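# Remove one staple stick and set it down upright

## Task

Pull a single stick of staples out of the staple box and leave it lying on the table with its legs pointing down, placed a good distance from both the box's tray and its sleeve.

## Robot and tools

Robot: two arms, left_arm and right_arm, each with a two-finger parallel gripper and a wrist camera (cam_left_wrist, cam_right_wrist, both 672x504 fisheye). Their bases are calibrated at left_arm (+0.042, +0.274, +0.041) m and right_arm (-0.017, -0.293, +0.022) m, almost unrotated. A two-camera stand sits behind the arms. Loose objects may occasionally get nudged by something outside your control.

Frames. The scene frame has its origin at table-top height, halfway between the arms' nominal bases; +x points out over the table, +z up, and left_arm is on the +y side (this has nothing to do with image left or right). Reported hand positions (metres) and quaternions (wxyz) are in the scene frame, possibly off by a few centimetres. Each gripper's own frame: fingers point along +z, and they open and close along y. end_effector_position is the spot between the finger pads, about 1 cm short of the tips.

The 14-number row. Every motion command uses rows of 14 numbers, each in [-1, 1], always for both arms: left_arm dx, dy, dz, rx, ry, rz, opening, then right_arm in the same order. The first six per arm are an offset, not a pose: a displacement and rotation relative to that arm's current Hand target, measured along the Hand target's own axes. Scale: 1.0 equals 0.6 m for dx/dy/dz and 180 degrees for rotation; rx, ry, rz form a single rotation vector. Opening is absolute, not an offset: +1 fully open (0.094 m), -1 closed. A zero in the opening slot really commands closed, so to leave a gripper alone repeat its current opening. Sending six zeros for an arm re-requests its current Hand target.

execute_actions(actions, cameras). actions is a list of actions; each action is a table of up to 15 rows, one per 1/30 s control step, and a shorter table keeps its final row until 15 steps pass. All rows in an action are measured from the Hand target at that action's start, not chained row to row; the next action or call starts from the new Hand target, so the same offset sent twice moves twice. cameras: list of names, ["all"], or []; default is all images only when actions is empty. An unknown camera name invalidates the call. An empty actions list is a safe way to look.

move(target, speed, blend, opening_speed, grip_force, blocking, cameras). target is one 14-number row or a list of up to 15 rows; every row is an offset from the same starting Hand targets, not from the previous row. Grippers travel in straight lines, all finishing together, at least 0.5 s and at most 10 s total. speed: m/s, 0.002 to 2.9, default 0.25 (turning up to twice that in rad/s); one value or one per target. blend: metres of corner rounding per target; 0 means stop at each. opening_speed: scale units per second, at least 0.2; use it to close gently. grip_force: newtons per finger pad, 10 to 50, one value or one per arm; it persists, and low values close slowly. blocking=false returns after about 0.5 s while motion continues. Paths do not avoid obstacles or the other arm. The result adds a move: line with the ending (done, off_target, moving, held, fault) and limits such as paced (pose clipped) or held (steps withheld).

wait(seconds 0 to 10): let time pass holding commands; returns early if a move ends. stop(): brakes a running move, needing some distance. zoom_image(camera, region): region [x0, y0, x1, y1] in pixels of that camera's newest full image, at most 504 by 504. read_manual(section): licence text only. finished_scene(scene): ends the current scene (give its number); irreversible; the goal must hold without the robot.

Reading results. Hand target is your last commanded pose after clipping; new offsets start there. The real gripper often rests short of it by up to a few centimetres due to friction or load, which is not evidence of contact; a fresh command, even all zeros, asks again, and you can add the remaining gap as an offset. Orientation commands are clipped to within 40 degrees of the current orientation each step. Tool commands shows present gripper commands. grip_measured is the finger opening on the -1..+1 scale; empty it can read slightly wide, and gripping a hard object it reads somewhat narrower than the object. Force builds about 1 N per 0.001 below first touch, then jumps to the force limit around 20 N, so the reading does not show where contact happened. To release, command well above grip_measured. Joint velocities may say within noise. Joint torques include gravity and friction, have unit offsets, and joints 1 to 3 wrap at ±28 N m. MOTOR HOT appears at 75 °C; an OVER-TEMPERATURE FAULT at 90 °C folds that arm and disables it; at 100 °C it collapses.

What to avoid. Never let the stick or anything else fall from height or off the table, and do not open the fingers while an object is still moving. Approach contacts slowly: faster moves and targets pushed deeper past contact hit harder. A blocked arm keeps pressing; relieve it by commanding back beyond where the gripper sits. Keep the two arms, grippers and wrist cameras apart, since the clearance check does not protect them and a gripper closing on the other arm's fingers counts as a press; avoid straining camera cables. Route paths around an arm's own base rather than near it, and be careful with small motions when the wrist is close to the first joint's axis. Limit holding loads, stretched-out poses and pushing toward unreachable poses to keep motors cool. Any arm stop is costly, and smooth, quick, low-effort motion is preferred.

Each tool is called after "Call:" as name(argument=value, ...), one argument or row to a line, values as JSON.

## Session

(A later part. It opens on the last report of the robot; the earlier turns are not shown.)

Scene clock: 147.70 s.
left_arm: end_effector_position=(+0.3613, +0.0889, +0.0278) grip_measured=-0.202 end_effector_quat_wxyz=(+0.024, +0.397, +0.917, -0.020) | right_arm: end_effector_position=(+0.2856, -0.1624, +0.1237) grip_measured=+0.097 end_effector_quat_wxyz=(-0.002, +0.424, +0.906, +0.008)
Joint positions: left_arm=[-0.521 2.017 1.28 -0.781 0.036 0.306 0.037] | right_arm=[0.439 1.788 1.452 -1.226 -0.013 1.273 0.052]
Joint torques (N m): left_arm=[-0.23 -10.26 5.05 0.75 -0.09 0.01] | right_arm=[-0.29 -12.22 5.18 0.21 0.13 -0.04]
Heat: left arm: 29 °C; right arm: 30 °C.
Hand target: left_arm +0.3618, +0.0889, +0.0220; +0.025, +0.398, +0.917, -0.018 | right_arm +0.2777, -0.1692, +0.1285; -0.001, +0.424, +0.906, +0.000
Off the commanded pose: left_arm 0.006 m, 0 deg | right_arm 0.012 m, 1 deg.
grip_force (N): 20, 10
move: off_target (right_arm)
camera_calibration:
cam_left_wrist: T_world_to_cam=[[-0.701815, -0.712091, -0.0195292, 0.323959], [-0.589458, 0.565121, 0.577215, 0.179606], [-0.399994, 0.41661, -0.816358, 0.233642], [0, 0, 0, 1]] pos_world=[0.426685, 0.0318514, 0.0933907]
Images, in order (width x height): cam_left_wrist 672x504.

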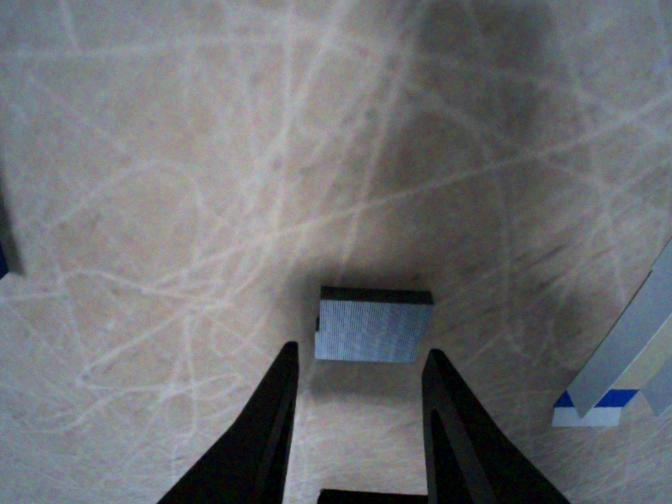

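Call:
move(
  target=[
    [0.0085,-0.0035,-0.004,0,0,0.012,-0.2,0,0,0,0,0,0,0.1],
    [0.0085,-0.0035,0.022,0,0,0.012,-0.2,0,0,0,0,0,0,0.1],
  ],
  cameras=["cam_left_wrist"],
  speed=0.05,
)

Call:
zoom_image(
  camera="cam_left_wrist",
  region=[260, 270, 460, 420],
)

Scene clock: 149.53 s.
left_arm: end_effector_position=(+0.3588, +0.0902, +0.0165) grip_measured=-0.202 end_effector_quat_wxyz=(+0.028, +0.410, +0.911, -0.020) | right_arm: end_effector_position=(+0.2856, -0.1624, +0.1237) grip_measured=+0.097 end_effector_quat_wxyz=(-0.002, +0.424, +0.906, +0.008)
Joint positions: left_arm=[-0.521 2.024 1.237 -0.724 0.036 0.334 0.037] | right_arm=[0.439 1.788 1.452 -1.226 -0.013 1.273 0.052]
Joint torques (N m): left_arm=[-0.42 -9.77 4.72 0.76 -0.08 0.08] | right_arm=[-0.28 -12.21 5.18 0.21 0.13 -0.05]
Heat: left arm: 28 °C; right arm: 30 °C.
Hand target: left_arm +0.3573, +0.0904, +0.0086; +0.025, +0.415, +0.909, -0.017 | right_arm +0.2777, -0.1692, +0.1285; -0.001, +0.424, +0.906, +0.000
Off the commanded pose: left_arm 0.008 m, 1 deg | right_arm 0.012 m, 1 deg.
grip_force (N): 20, 10
move: off_target (right_arm)
camera_calibration:
cam_left_wrist: T_world_to_cam=[[-0.721378, -0.692144, -0.0234715, 0.328242], [-0.578102, 0.583166, 0.570714, 0.178335], [-0.381328, 0.42527, -0.820813, 0.215478], [0, 0, 0, 1]] pos_world=[0.42205, 0.0315552, 0.0827931]
Images, in order (width x height): cam_left_wrist 672x504.

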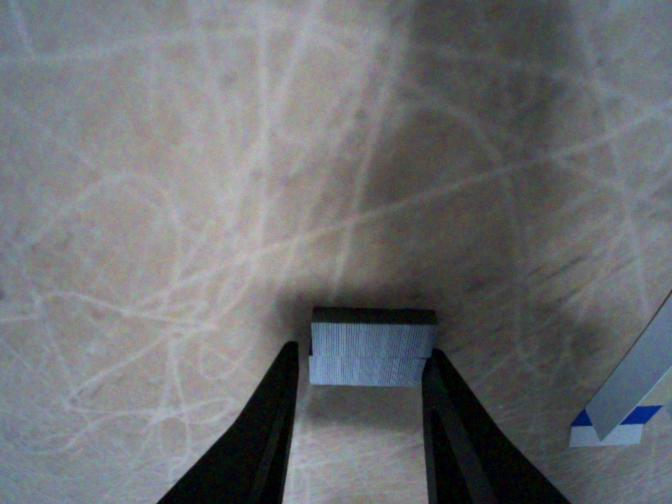

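Scaled by 2.520 from the camera's 672x504 image, which has a finer 960x720 frame.

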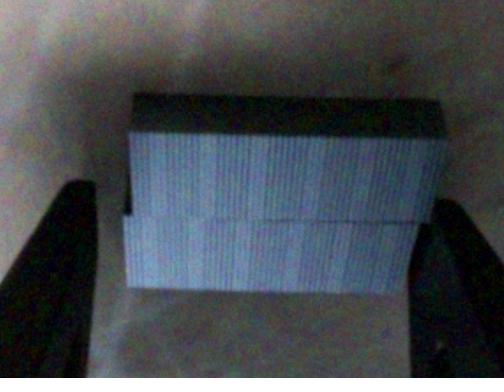

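Call:
move(
  target=[
    [0.002,-0.003,-0.04,0,0,0,-0.16,0,0,0,0,0,0,0.1],
    [0.008,-0.003,-0.02,0,0,0,-0.16,0,0,0,0,0,0,0.1],
    [0.008,-0.003,0.0,0,0,0,-0.16,0,0,0,0,0,0,0.1],
  ],
  cameras=["cam_left_wrist"],
  speed=0.06,
)

Call:
zoom_image(
  camera="cam_left_wrist",
  region=[260, 270, 460, 420],
)

Scene clock: 151.60 s.
left_arm: end_effector_position=(+0.3506, +0.0963, +0.0131) grip_measured=-0.162 end_effector_quat_wxyz=(+0.012, +0.410, +0.912, -0.015) | right_arm: end_effector_position=(+0.2856, -0.1624, +0.1237) grip_measured=+0.097 end_effector_quat_wxyz=(-0.002, +0.424, +0.906, +0.008)
Joint positions: left_arm=[-0.521 2.024 1.223 -0.743 0.029 0.334 0.039] | right_arm=[0.439 1.788 1.452 -1.226 -0.013 1.273 0.052]
Joint torques (N m): left_arm=[-0.46 -10.99 3.88 1.01 -0.02 0.06] | right_arm=[-0.29 -12.21 5.18 0.21 0.13 -0.05]
Heat: left arm: 28 °C; right arm: 30 °C.
Hand target: left_arm +0.3527, +0.0929, +0.0083; +0.025, +0.415, +0.909, -0.017 | right_arm +0.2777, -0.1692, +0.1285; -0.001, +0.424, +0.906, +0.000
Off the commanded pose: left_arm 0.006 m, 2 deg | right_arm 0.012 m, 1 deg.
grip_force (N): 20, 10
move: off_target (right_arm)
camera_calibration:
cam_left_wrist: T_world_to_cam=[[-0.722039, -0.691541, -0.0207503, 0.326636], [-0.563185, 0.570074, 0.598196, 0.167698], [-0.401848, 0.443607, -0.801081, 0.212111], [0, 0, 0, 1]] pos_world=[0.415526, 0.0361878, 0.0763798]
Images, in order (width x height): cam_left_wrist 672x504.

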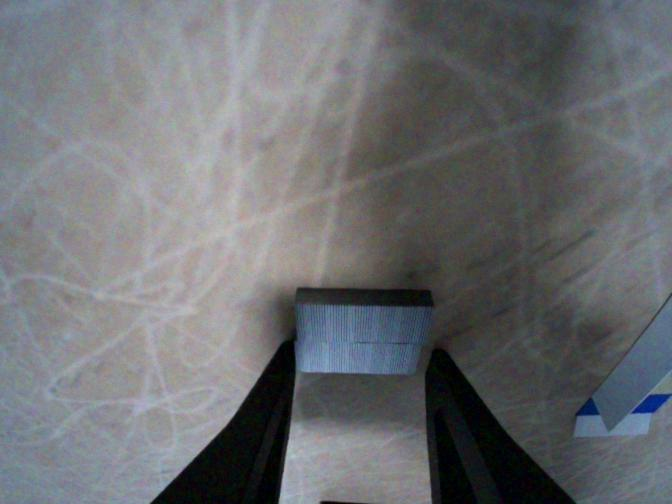

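Scaled by 2.520 from the camera's 672x504 image, which has a finer 960x720 frame.

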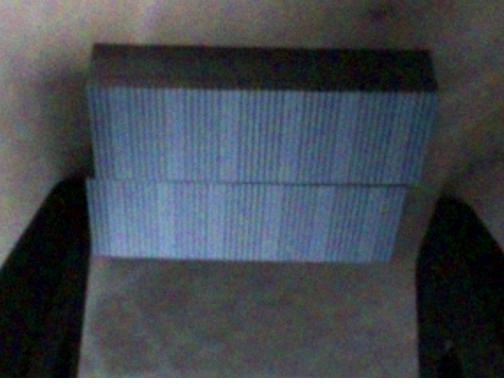

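Call:
move(
  target=[
    [0,0,0,0,0,0,-0.6,0,0,0,0,0,0,0.1],
  ],
  cameras=["cam_left_wrist"],
  grip_force=[14,10],
)

Call:
zoom_image(
  camera="cam_left_wrist",
  region=[260, 270, 460, 420],
)

Scene clock: 152.73 s.
left_arm: end_effector_position=(+0.3527, +0.0963, +0.0131) grip_measured=-0.315 end_effector_quat_wxyz=(+0.016, +0.410, +0.912, -0.013) | right_arm: end_effector_position=(+0.2856, -0.1624, +0.1237) grip_measured=+0.097 end_effector_quat_wxyz=(-0.002, +0.424, +0.906, +0.008)
Joint positions: left_arm=[-0.521 2.024 1.223 -0.736 0.023 0.334 0.032] | right_arm=[0.439 1.788 1.452 -1.226 -0.013 1.273 0.052]
Joint torques (N m): left_arm=[-0.44 -11.02 3.86 0.95 0.01 0.07] | right_arm=[-0.29 -12.21 5.18 0.21 0.14 -0.04]
Heat: left arm: 28 °C; right arm: 30 °C.
Hand target: left_arm +0.3527, +0.0929, +0.0083; +0.025, +0.415, +0.909, -0.017 | right_arm +0.2777, -0.1692, +0.1285; -0.001, +0.424, +0.906, +0.000
Off the commanded pose: left_arm 0.006 m, 1 deg | right_arm 0.012 m, 1 deg.
grip_force (N): 14, 10
move: off_target (right_arm)
camera_calibration:
cam_left_wrist: T_world_to_cam=[[-0.721704, -0.691636, -0.0279813, 0.328061], [-0.568623, 0.569322, 0.593751, 0.170864], [-0.39473, 0.444423, -0.804162, 0.210471], [0, 0, 0, 1]] pos_world=[0.416999, 0.0360846, 0.0769812]
Images, in order (width x height): cam_left_wrist 672x504.

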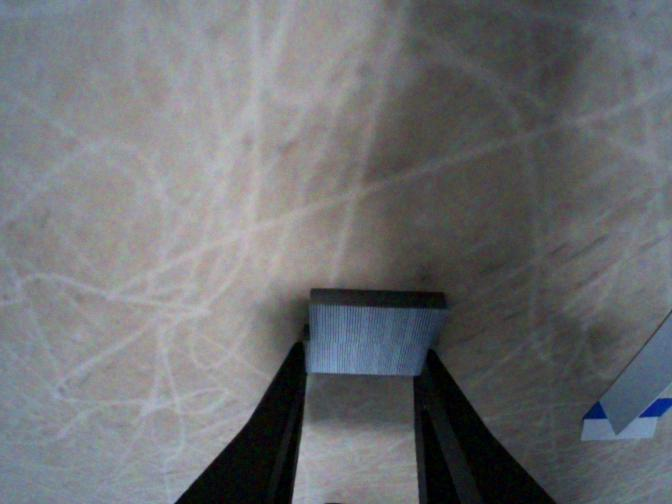

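Scaled by 2.520 from the camera's 672x504 image, which has a finer 960x720 frame.

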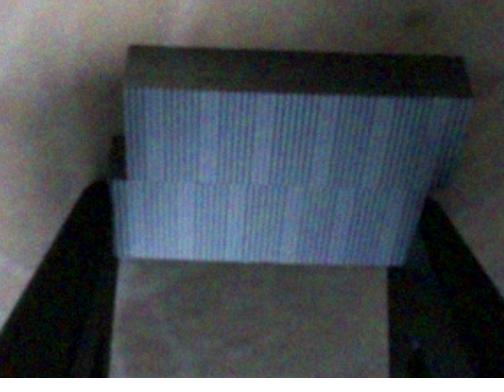

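Call:
move(
  target=[
    [0,0,-0.06,0,0,0,-0.6,0,0,0,0,0,0,0.1],
    [0.088,-0.012,-0.06,0,0,-0.5,-0.6,0,0,0,0,0,0,0.1],
    [0.088,-0.012,-0.008,0,0,-0.5,-0.6,0,0,0,0,0,0,0.1],
  ],
  cameras=["cam_left_wrist"],
  speed=[0.1,0.3,0.06],
)

Scene clock: 158.47 s.
left_arm: end_effector_position=(+0.3142, +0.1264, +0.0154) grip_measured=-0.318 end_effector_quat_wxyz=(+0.007, -0.346, +0.937, -0.034) | right_arm: end_effector_position=(+0.2856, -0.1624, +0.1237) grip_measured=+0.097 end_effector_quat_wxyz=(-0.002, +0.424, +0.906, +0.008)
Joint positions: left_arm=[-0.49 1.842 0.97 -0.638 0.035 -1.189 0.032] | right_arm=[0.439 1.788 1.452 -1.226 -0.013 1.273 0.052]
Joint torques (N m): left_arm=[0.05 -8.05 4.57 0.74 -0.06 -0.04] | right_arm=[-0.29 -12.21 5.18 0.21 0.13 -0.04]
Heat: left arm: 29 °C; right arm: 30 °C.
Hand target: left_arm +0.3126, +0.1283, +0.0100; +0.006, -0.350, +0.936, -0.030 | right_arm +0.2777, -0.1692, +0.1285; -0.001, +0.424, +0.906, +0.000
Off the commanded pose: left_arm 0.006 m, 1 deg | right_arm 0.012 m, 1 deg.
grip_force (N): 14, 10
move: off_target (right_arm)
camera_calibration:
cam_left_wrist: T_world_to_cam=[[0.677683, -0.734794, 0.0287037, -0.11397], [-0.5802, -0.510308, 0.634786, 0.269908], [-0.451789, -0.446838, -0.772154, 0.313824], [0, 0, 0, 1]] pos_world=[0.375619, 0.19422, 0.0742578]
Images, in order (width x height): cam_left_wrist 672x504.

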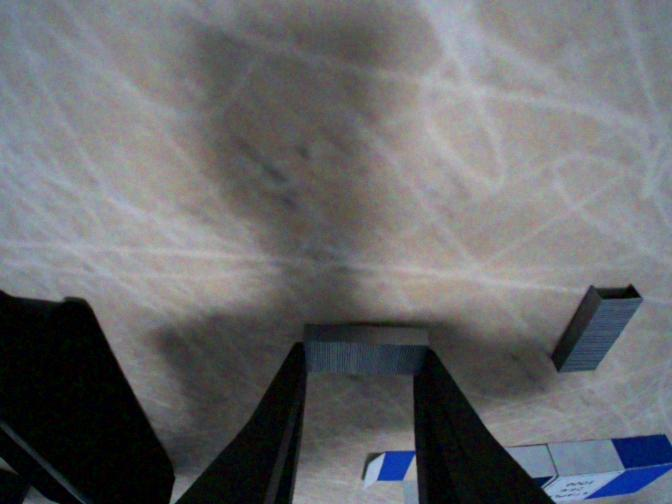

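Call:
move(
  target=[
    [0,0,0.012,0,0,0,-0.6,0,0,0,0,0,0,0.1],
  ],
  cameras=["cam_left_wrist"],
  speed=0.03,
)

Scene clock: 159.27 s.
left_arm: end_effector_position=(+0.3164, +0.1252, +0.0130) grip_measured=-0.318 end_effector_quat_wxyz=(+0.010, -0.347, +0.937, -0.037) | right_arm: end_effector_position=(+0.2856, -0.1624, +0.1237) grip_measured=+0.097 end_effector_quat_wxyz=(-0.002, +0.424, +0.906, +0.008)
Joint positions: left_arm=[-0.49 1.85 0.969 -0.621 0.035 -1.19 0.032] | right_arm=[0.439 1.788 1.452 -1.226 -0.013 1.273 0.052]
Joint torques (N m): left_arm=[-0.03 -7.21 3.96 0.85 -0.06 -0.02] | right_arm=[-0.29 -12.21 5.18 0.21 0.13 -0.04]
Heat: left arm: 29 °C; right arm: 30 °C.
Hand target: left_arm +0.3128, +0.1279, +0.0028; +0.006, -0.350, +0.936, -0.030 | right_arm +0.2777, -0.1692, +0.1285; -0.001, +0.424, +0.906, +0.000
Off the commanded pose: left_arm 0.011 m, 1 deg | right_arm 0.012 m, 1 deg.
grip_force (N): 14, 10
move: off_target (left_arm, right_arm)
camera_calibration:
cam_left_wrist: T_world_to_cam=[[0.678325, -0.733888, 0.0358272, -0.116697], [-0.583851, -0.508762, 0.632676, 0.273114], [-0.446085, -0.450078, -0.773588, 0.31111], [0, 0, 0, 1]] pos_world=[0.377398, 0.193331, 0.072059]
Images, in order (width x height): cam_left_wrist 672x504.

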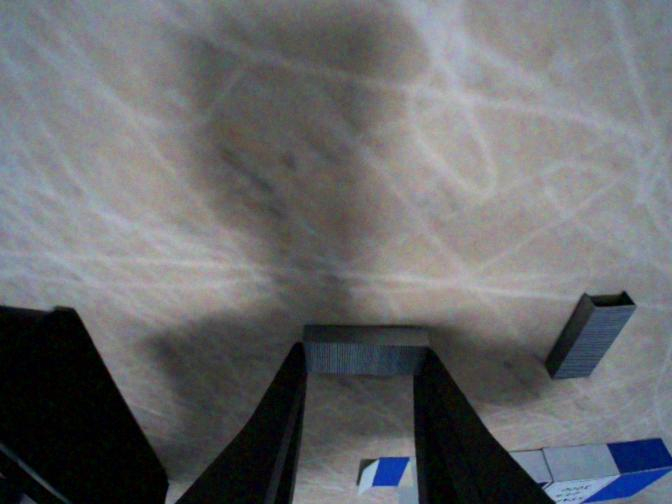

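Call:
move(
  target=[
    [0,0,-0.012,0,0,0,-0.1,0,0,0,0,0,0,0.1],
    [0,0,-0.14,0,0,0,-0.1,0,0,0,0,0,0,0.1],
    [-0.007,0,-0.09,0,0,0.5,-0.45,0,0,0,0,0,0,0.1],
  ],
  cameras=["cam_left_wrist"],
  speed=[0.06,0.15,0.4],
)

Call:
zoom_image(
  camera="cam_left_wrist",
  region=[260, 210, 460, 360],
)

Scene clock: 166.23 s.
left_arm: end_effector_position=(+0.3136, +0.1309, +0.0628) grip_measured=-0.448 end_effector_quat_wxyz=(+0.027, +0.415, +0.909, -0.019) | right_arm: end_effector_position=(+0.2856, -0.1624, +0.1237) grip_measured=+0.097 end_effector_quat_wxyz=(-0.002, +0.424, +0.906, +0.008)
Joint positions: left_arm=[-0.477 1.741 1.061 -0.835 0.035 0.388 0.026] | right_arm=[0.439 1.788 1.452 -1.226 -0.013 1.273 0.052]
Joint torques (N m): left_arm=[0.49 -7.6 4.89 0.76 -0.05 0.07] | right_arm=[-0.28 -12.22 5.18 0.21 0.13 -0.04]
Heat: left arm: 28 °C; right arm: 30 °C.
Hand target: left_arm +0.3143, +0.1335, +0.0567; +0.025, +0.415, +0.909, -0.017 | right_arm +0.2777, -0.1692, +0.1285; -0.001, +0.424, +0.906, +0.000
Off the commanded pose: left_arm 0.007 m, 0 deg | right_arm 0.012 m, 1 deg.
grip_force (N): 14, 10
move: off_target (right_arm)
camera_calibration:
cam_left_wrist: T_world_to_cam=[[-0.728931, -0.684092, -0.0260186, 0.326414], [-0.57133, 0.58696, 0.573638, 0.0992082], [-0.377149, 0.433008, -0.818696, 0.216452], [0, 0, 0, 1]] pos_world=[0.376248, 0.0713405, 0.128791]
Images, in order (width x height): cam_left_wrist 672x504.

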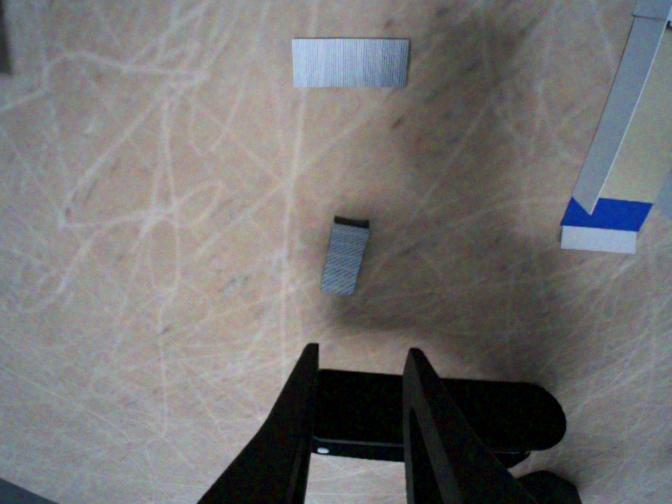

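Scaled by 2.520 from the camera's 672x504 image, which has a finer 960x720 frame.

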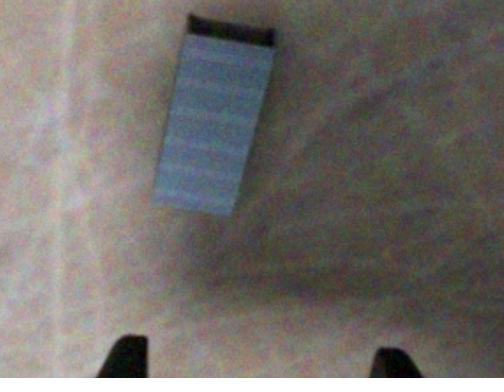

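Call:
move(
  target=[
    [-0.01,0.005,0.05,0,0,0.067,-0.45,0,0,0,0,0,0,0.1],
  ],
  cameras=["cam_left_wrist"],
  speed=0.12,
)

Call:
zoom_image(
  camera="cam_left_wrist",
  region=[260, 240, 460, 390],
)

Scene clock: 168.03 s.
left_arm: end_effector_position=(+0.3214, +0.1270, +0.0330) grip_measured=-0.448 end_effector_quat_wxyz=(+0.029, +0.507, +0.861, -0.016) | right_arm: end_effector_position=(+0.2856, -0.1624, +0.1237) grip_measured=+0.097 end_effector_quat_wxyz=(-0.002, +0.424, +0.906, +0.008)
Joint positions: left_arm=[-0.477 1.827 1.034 -0.722 0.035 0.597 0.026] | right_arm=[0.439 1.788 1.452 -1.226 -0.013 1.273 0.052]
Joint torques (N m): left_arm=[0.36 -8.12 4.71 0.74 -0.06 0.06] | right_arm=[-0.29 -12.22 5.18 0.21 0.13 -0.04]
Heat: left arm: 28 °C; right arm: 30 °C.
Hand target: left_arm +0.3214, +0.1294, +0.0270; +0.027, +0.508, +0.861, -0.015 | right_arm +0.2777, -0.1692, +0.1285; -0.001, +0.424, +0.906, +0.000
Off the commanded pose: left_arm 0.006 m, 0 deg | right_arm 0.012 m, 1 deg.
grip_force (N): 14, 10
move: off_target (right_arm)
camera_calibration:
cam_left_wrist: T_world_to_cam=[[-0.853963, -0.518807, -0.0398203, 0.348264], [-0.445263, 0.689019, 0.571833, 0.0695899], [-0.269234, 0.506055, -0.819403, 0.152813], [0, 0, 0, 1]] pos_world=[0.369533, 0.0554009, 0.09929]
Images, in order (width x height): cam_left_wrist 672x504.

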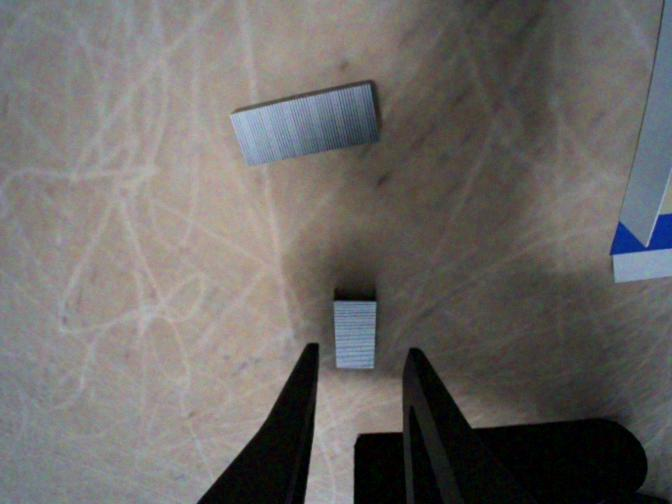

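Scaled by 2.520 from the camera's 672x504 image, which has a finer 960x720 frame.

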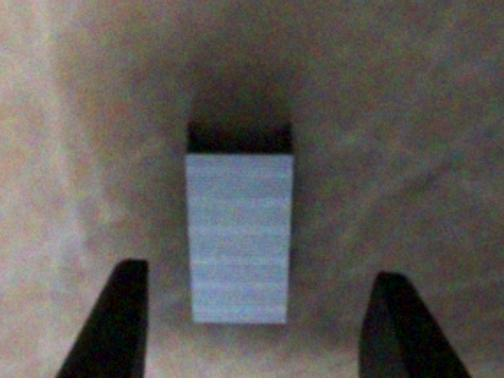

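Call:
move(
  target=[
    [0,0.003,0.032,0,0,0,-0.45,0,0,0,0,0,0,0.1],
    [0,0.003,0.032,0,0,0,-0.9,0,0,0,0,0,0,0.1],
  ],
  cameras=["cam_left_wrist"],
  speed=0.06,
)

Call:
move(
  target=[
    [0,0,-0.12,0,0,0,-0.9,0,0,0,0,0,0,0.1],
  ],
  cameras=["cam_left_wrist"],
  speed=0.1,
)

Scene clock: 170.90 s.
left_arm: end_effector_position=(+0.3234, +0.1260, +0.0138) grip_measured=-0.710 end_effector_quat_wxyz=(+0.029, +0.509, +0.860, -0.016) | right_arm: end_effector_position=(+0.2856, -0.1624, +0.1237) grip_measured=+0.097 end_effector_quat_wxyz=(-0.002, +0.424, +0.906, +0.008)
Joint positions: left_arm=[-0.477 1.877 1.01 -0.648 0.035 0.6 0.014] | right_arm=[0.439 1.788 1.452 -1.226 -0.013 1.273 0.052]
Joint torques (N m): left_arm=[0.57 -8.31 4.55 0.75 -0.06 0.07] | right_arm=[-0.29 -12.21 5.16 0.21 0.13 -0.04]
Heat: left arm: 28 °C; right arm: 30 °C.
Hand target: left_arm +0.3236, +0.1292, +0.0079; +0.027, +0.508, +0.861, -0.015 | right_arm +0.2777, -0.1692, +0.1285; -0.001, +0.424, +0.906, +0.000
Off the commanded pose: left_arm 0.007 m, 0 deg | right_arm 0.012 m, 1 deg.
grip_force (N): 14, 10
move: off_target (right_arm)
camera_calibration:
cam_left_wrist: T_world_to_cam=[[-0.855753, -0.515832, -0.0400454, 0.348929], [-0.442982, 0.690506, 0.571812, 0.081328], [-0.267307, 0.507069, -0.819407, 0.13732], [0, 0, 0, 1]] pos_world=[0.371331, 0.0542005, 0.0799899]
Images, in order (width x height): cam_left_wrist 672x504.

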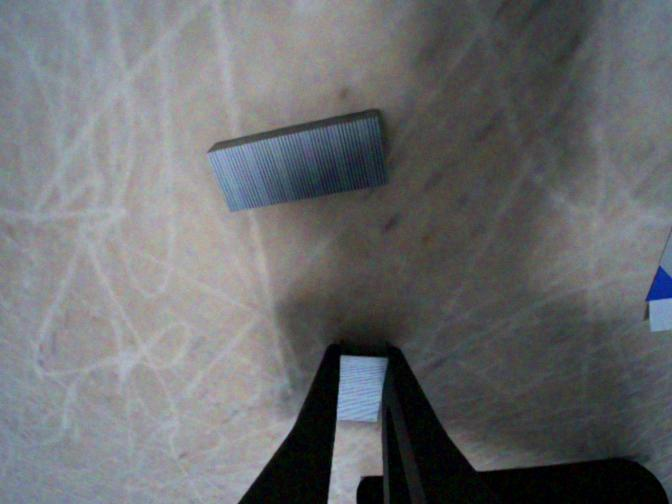

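Scene clock: 172.37 s.
left_arm: end_effector_position=(+0.3130, +0.1343, +0.0667) grip_measured=-0.710 end_effector_quat_wxyz=(+0.008, +0.508, +0.861, -0.017) | right_arm: end_effector_position=(+0.2856, -0.1624, +0.1237) grip_measured=+0.097 end_effector_quat_wxyz=(-0.002, +0.424, +0.906, +0.008)
Joint positions: left_arm=[-0.468 1.764 1.107 -0.9 0.035 0.607 0.014] | right_arm=[0.439 1.788 1.452 -1.226 -0.013 1.273 0.052]
Joint torques (N m): left_arm=[0.49 -11.03 7.73 0.37 -0.06 0.07] | right_arm=[-0.28 -12.22 5.19 0.21 0.13 -0.04]
Heat: left arm: 28 °C; right arm: 30 °C.
Hand target: left_arm +0.3213, +0.1329, +0.0797; +0.027, +0.508, +0.861, -0.015 | right_arm +0.2777, -0.1692, +0.1285; -0.001, +0.424, +0.906, +0.000
Off the commanded pose: left_arm 0.016 m, 2 deg | right_arm 0.012 m, 1 deg.
grip_force (N): 14, 10
move: off_target (left_arm, right_arm)
camera_calibration:
cam_left_wrist: T_world_to_cam=[[-0.856051, -0.516587, -0.0177302, 0.345029], [-0.422009, 0.678693, 0.601069, 0.0337547], [-0.298471, 0.522028, -0.799, 0.180037], [0, 0, 0, 1]] pos_world=[0.363344, 0.0613439, 0.129679]
Images, in order (width x height): cam_left_wrist 672x504.

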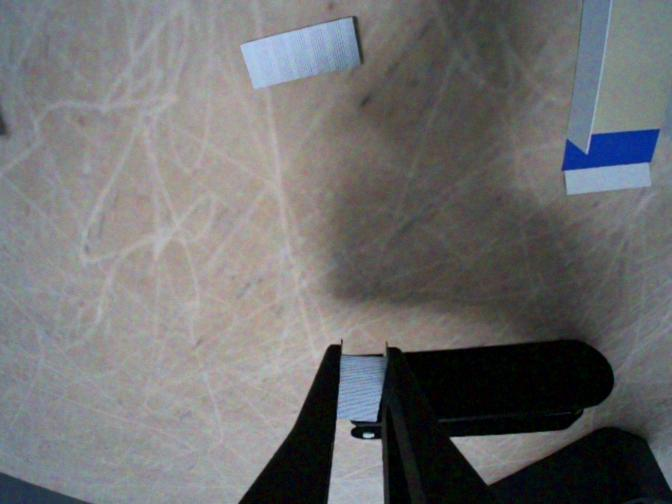

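Call:
move(
  target=[
    [-0.128,-0.141,0.0,0,0,-0.081,-0.9,0,0,0,0,0,0,0.1],
  ],
  cameras=["cam_left_wrist"],
  speed=0.15,
)

Call:
zoom_image(
  camera="cam_left_wrist",
  region=[240, 200, 480, 420],
)

Scene clock: 174.50 s.
left_arm: end_effector_position=(+0.2782, +0.0285, +0.0815) grip_measured=-0.711 end_effector_quat_wxyz=(+0.020, +0.398, +0.917, -0.021) | right_arm: end_effector_position=(+0.2856, -0.1624, +0.1237) grip_measured=+0.097 end_effector_quat_wxyz=(-0.002, +0.424, +0.906, +0.008)
Joint positions: left_arm=[-0.805 1.835 1.259 -0.941 0.024 0.022 0.014] | right_arm=[0.439 1.788 1.452 -1.226 -0.013 1.273 0.052]
Joint torques (N m): left_arm=[-0.03 -8.49 8.38 0.44 -0.12 -0.01] | right_arm=[-0.28 -12.22 5.19 0.21 0.13 -0.04]
Heat: left arm: 28 °C; right arm: 30 °C.
Hand target: left_arm +0.2843, +0.0251, +0.0842; +0.025, +0.395, +0.918, -0.018 | right_arm +0.2777, -0.1692, +0.1285; -0.001, +0.424, +0.906, +0.000
Off the commanded pose: left_arm 0.008 m, 1 deg | right_arm 0.012 m, 1 deg.
grip_force (N): 14, 10
move: off_target (right_arm)
camera_calibration:
cam_left_wrist: T_world_to_cam=[[-0.702995, -0.711029, -0.0153651, 0.223643], [-0.584119, 0.564924, 0.582809, 0.131752], [-0.405714, 0.418686, -0.812464, 0.270706], [0, 0, 0, 1]] pos_world=[0.344008, -0.0287543, 0.146589]
Images, in order (width x height): cam_left_wrist 672x504.

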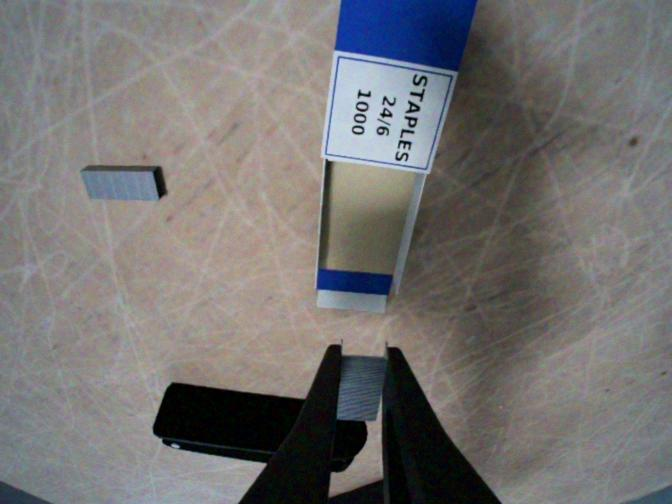

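Scaled by 2.100 from the camera's 672x504 image, which has a finer 960x720 frame.

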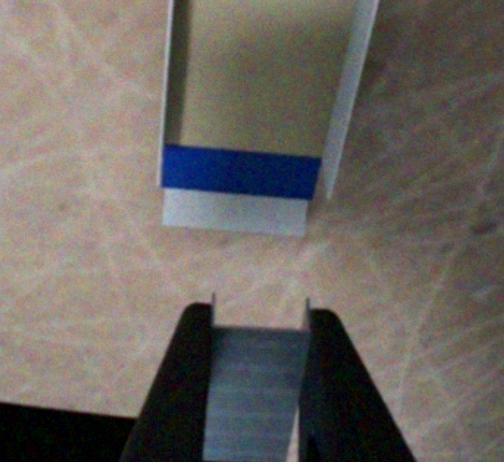

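Call:
move(
  target=[
    [-0.0153,-0.005,0.08,0,0,0.026,-0.9,0,0,0,0,0,0,0.1],
  ],
  cameras=["cam_left_wrist"],
  speed=0.08,
)

Call:
zoom_image(
  camera="cam_left_wrist",
  region=[240, 200, 480, 420],
)

Scene clock: 176.17 s.
left_arm: end_effector_position=(+0.2903, +0.0143, +0.0431) grip_measured=-0.711 end_effector_quat_wxyz=(+0.024, +0.426, +0.904, -0.021) | right_arm: end_effector_position=(+0.2856, -0.1624, +0.1237) grip_measured=+0.097 end_effector_quat_wxyz=(-0.002, +0.424, +0.906, +0.008)
Joint positions: left_arm=[-0.809 1.951 1.251 -0.81 0.023 0.081 0.014] | right_arm=[0.439 1.788 1.452 -1.226 -0.013 1.273 0.052]
Joint torques (N m): left_arm=[-0.58 -9.7 5.04 0.8 -0.11 0.07] | right_arm=[-0.29 -12.21 5.18 0.21 0.13 -0.04]
Heat: left arm: 28 °C; right arm: 30 °C.
Hand target: left_arm +0.2900, +0.0137, +0.0370; +0.026, +0.432, +0.901, -0.017 | right_arm +0.2777, -0.1692, +0.1285; -0.001, +0.424, +0.906, +0.000
Off the commanded pose: left_arm 0.006 m, 1 deg | right_arm 0.012 m, 1 deg.
grip_force (N): 14, 10
move: off_target (right_arm)
camera_calibration:
cam_left_wrist: T_world_to_cam=[[-0.745733, -0.665945, -0.0199669, 0.233429], [-0.552982, 0.601964, 0.576064, 0.15999], [-0.371608, 0.440632, -0.81716, 0.240338], [0, 0, 0, 1]] pos_world=[0.351859, -0.0467574, 0.108891]
Images, in order (width x height): cam_left_wrist 672x504.

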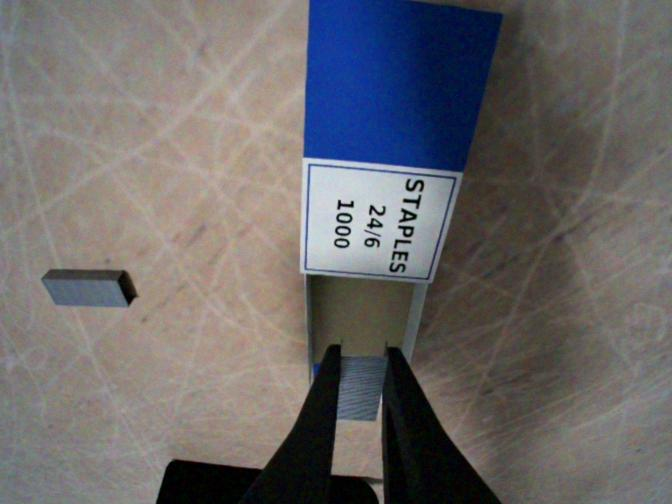

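Scaled by 2.100 from the camera's 672x504 image, which has a finer 960x720 frame.

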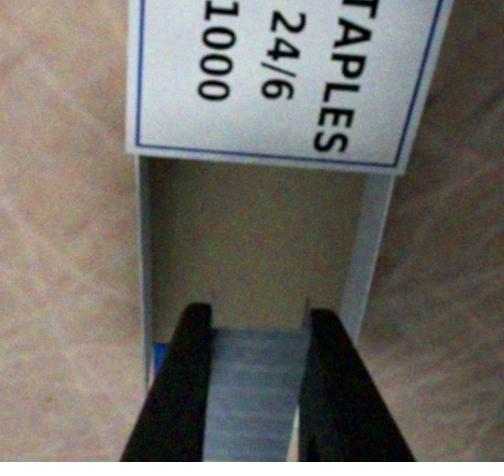

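Call:
move(
  target=[
    [0,0,0.03,0,0,0,-0.9,0,0,0,0,0,0,0.1],
    [0,0,0.05,0,0,0,-0.9,0,0,0,0,0,0,0.1],
  ],
  cameras=["cam_left_wrist"],
  speed=[0.06,0.03],
)

Call:
zoom_image(
  camera="cam_left_wrist",
  region=[240, 240, 480, 460],
)

Scene clock: 178.83 s.
left_arm: end_effector_position=(+0.2917, +0.0129, +0.0153) grip_measured=-0.711 end_effector_quat_wxyz=(+0.024, +0.426, +0.904, -0.021) | right_arm: end_effector_position=(+0.2856, -0.1624, +0.1237) grip_measured=+0.097 end_effector_quat_wxyz=(-0.002, +0.424, +0.906, +0.008)
Joint positions: left_arm=[-0.809 2.009 1.21 -0.711 0.022 0.081 0.014] | right_arm=[0.439 1.788 1.452 -1.226 -0.013 1.273 0.052]
Joint torques (N m): left_arm=[-0.68 -9.48 4.67 0.86 -0.11 0.06] | right_arm=[-0.29 -12.21 5.18 0.21 0.14 -0.04]
Heat: left arm: 28 °C; right arm: 30 °C.
Hand target: left_arm +0.2910, +0.0121, +0.0070; +0.026, +0.432, +0.901, -0.017 | right_arm +0.2777, -0.1692, +0.1285; -0.001, +0.424, +0.906, +0.000
Off the commanded pose: left_arm 0.008 m, 1 deg | right_arm 0.012 m, 1 deg.
grip_force (N): 14, 10
move: off_target (right_arm)
camera_calibration:
cam_left_wrist: T_world_to_cam=[[-0.746018, -0.665615, -0.0203518, 0.23313], [-0.552874, 0.602045, 0.576083, 0.177643], [-0.371197, 0.441021, -0.817138, 0.218548], [0, 0, 0, 1]] pos_world=[0.353258, -0.0481583, 0.0809911]
Images, in order (width x height): cam_left_wrist 672x504.

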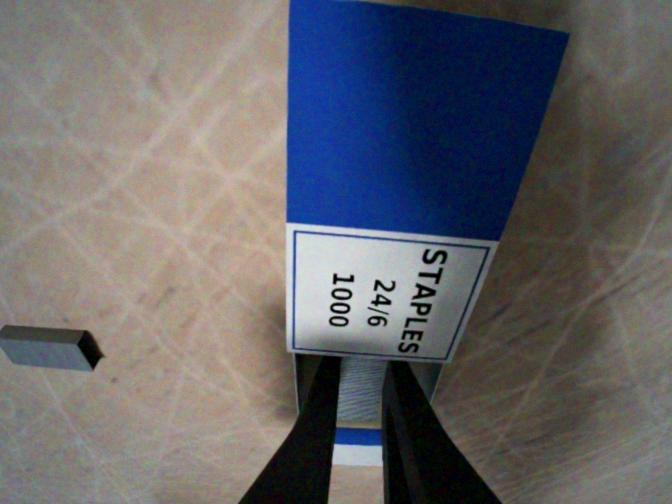

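Scaled by 2.100 from the camera's 672x504 image, which has a finer 960x720 frame.

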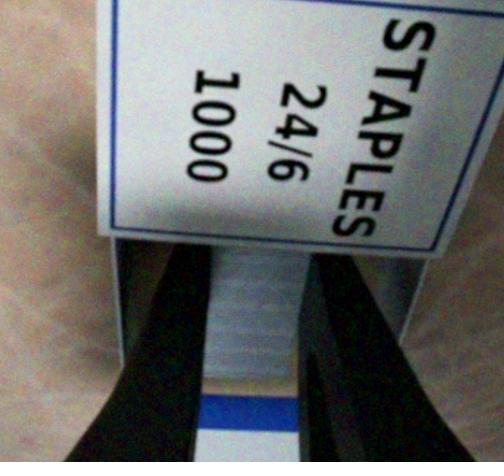

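Call:
move(
  target=[
    [0,0,0.006,0,0,0,-0.9,0,0,0,0,0,0,0.1],
    [0,0,0.0,0,0,0,-0.6,0,0,0,0,0,0,0.1],
    [0,0,-0.17,0,0,0,-0.6,0,0,0,0,0,0,0.1],
  ],
  cameras=["cam_left_wrist"],
  speed=[0.03,0.03,0.1],
)

Scene clock: 182.23 s.
left_arm: end_effector_position=(+0.2820, +0.0230, +0.0927) grip_measured=-0.602 end_effector_quat_wxyz=(+0.003, +0.428, +0.904, -0.013) | right_arm: end_effector_position=(+0.2856, -0.1624, +0.1237) grip_measured=+0.097 end_effector_quat_wxyz=(-0.002, +0.424, +0.906, +0.008)
Joint positions: left_arm=[-0.809 1.881 1.367 -1.042 0.022 0.084 0.019] | right_arm=[0.439 1.788 1.452 -1.226 -0.013 1.273 0.052]
Joint torques (N m): left_arm=[-0.36 -12.92 8.08 0.37 -0.11 0.07] | right_arm=[-0.28 -12.22 5.18 0.21 0.14 -0.04]
Heat: left arm: 29 °C; right arm: 30 °C.
Hand target: left_arm +0.2876, +0.0175, +0.1088; +0.026, +0.432, +0.901, -0.017 | right_arm +0.2777, -0.1692, +0.1285; -0.001, +0.424, +0.906, +0.000
Off the commanded pose: left_arm 0.018 m, 3 deg | right_arm 0.012 m, 1 deg.
grip_force (N): 14, 10
move: off_target (left_arm, right_arm)
camera_calibration:
cam_left_wrist: T_world_to_cam=[[-0.748366, -0.663018, -0.0188543, 0.234676], [-0.532621, 0.583756, 0.612817, 0.112952], [-0.395302, 0.468653, -0.79, 0.277424], [0, 0, 0, 1]] pos_world=[0.345451, -0.0403577, 0.154371]
Images, in order (width x height): cam_left_wrist 672x504.

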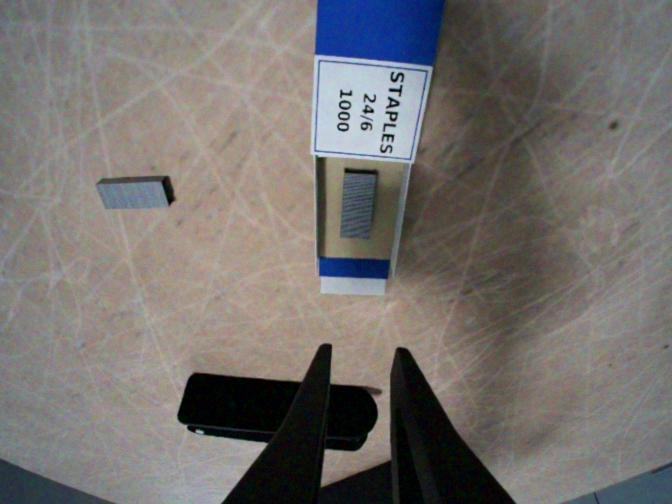

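Call:
finished_scene(
  scene=2,
)

The scene is finished: the task was done.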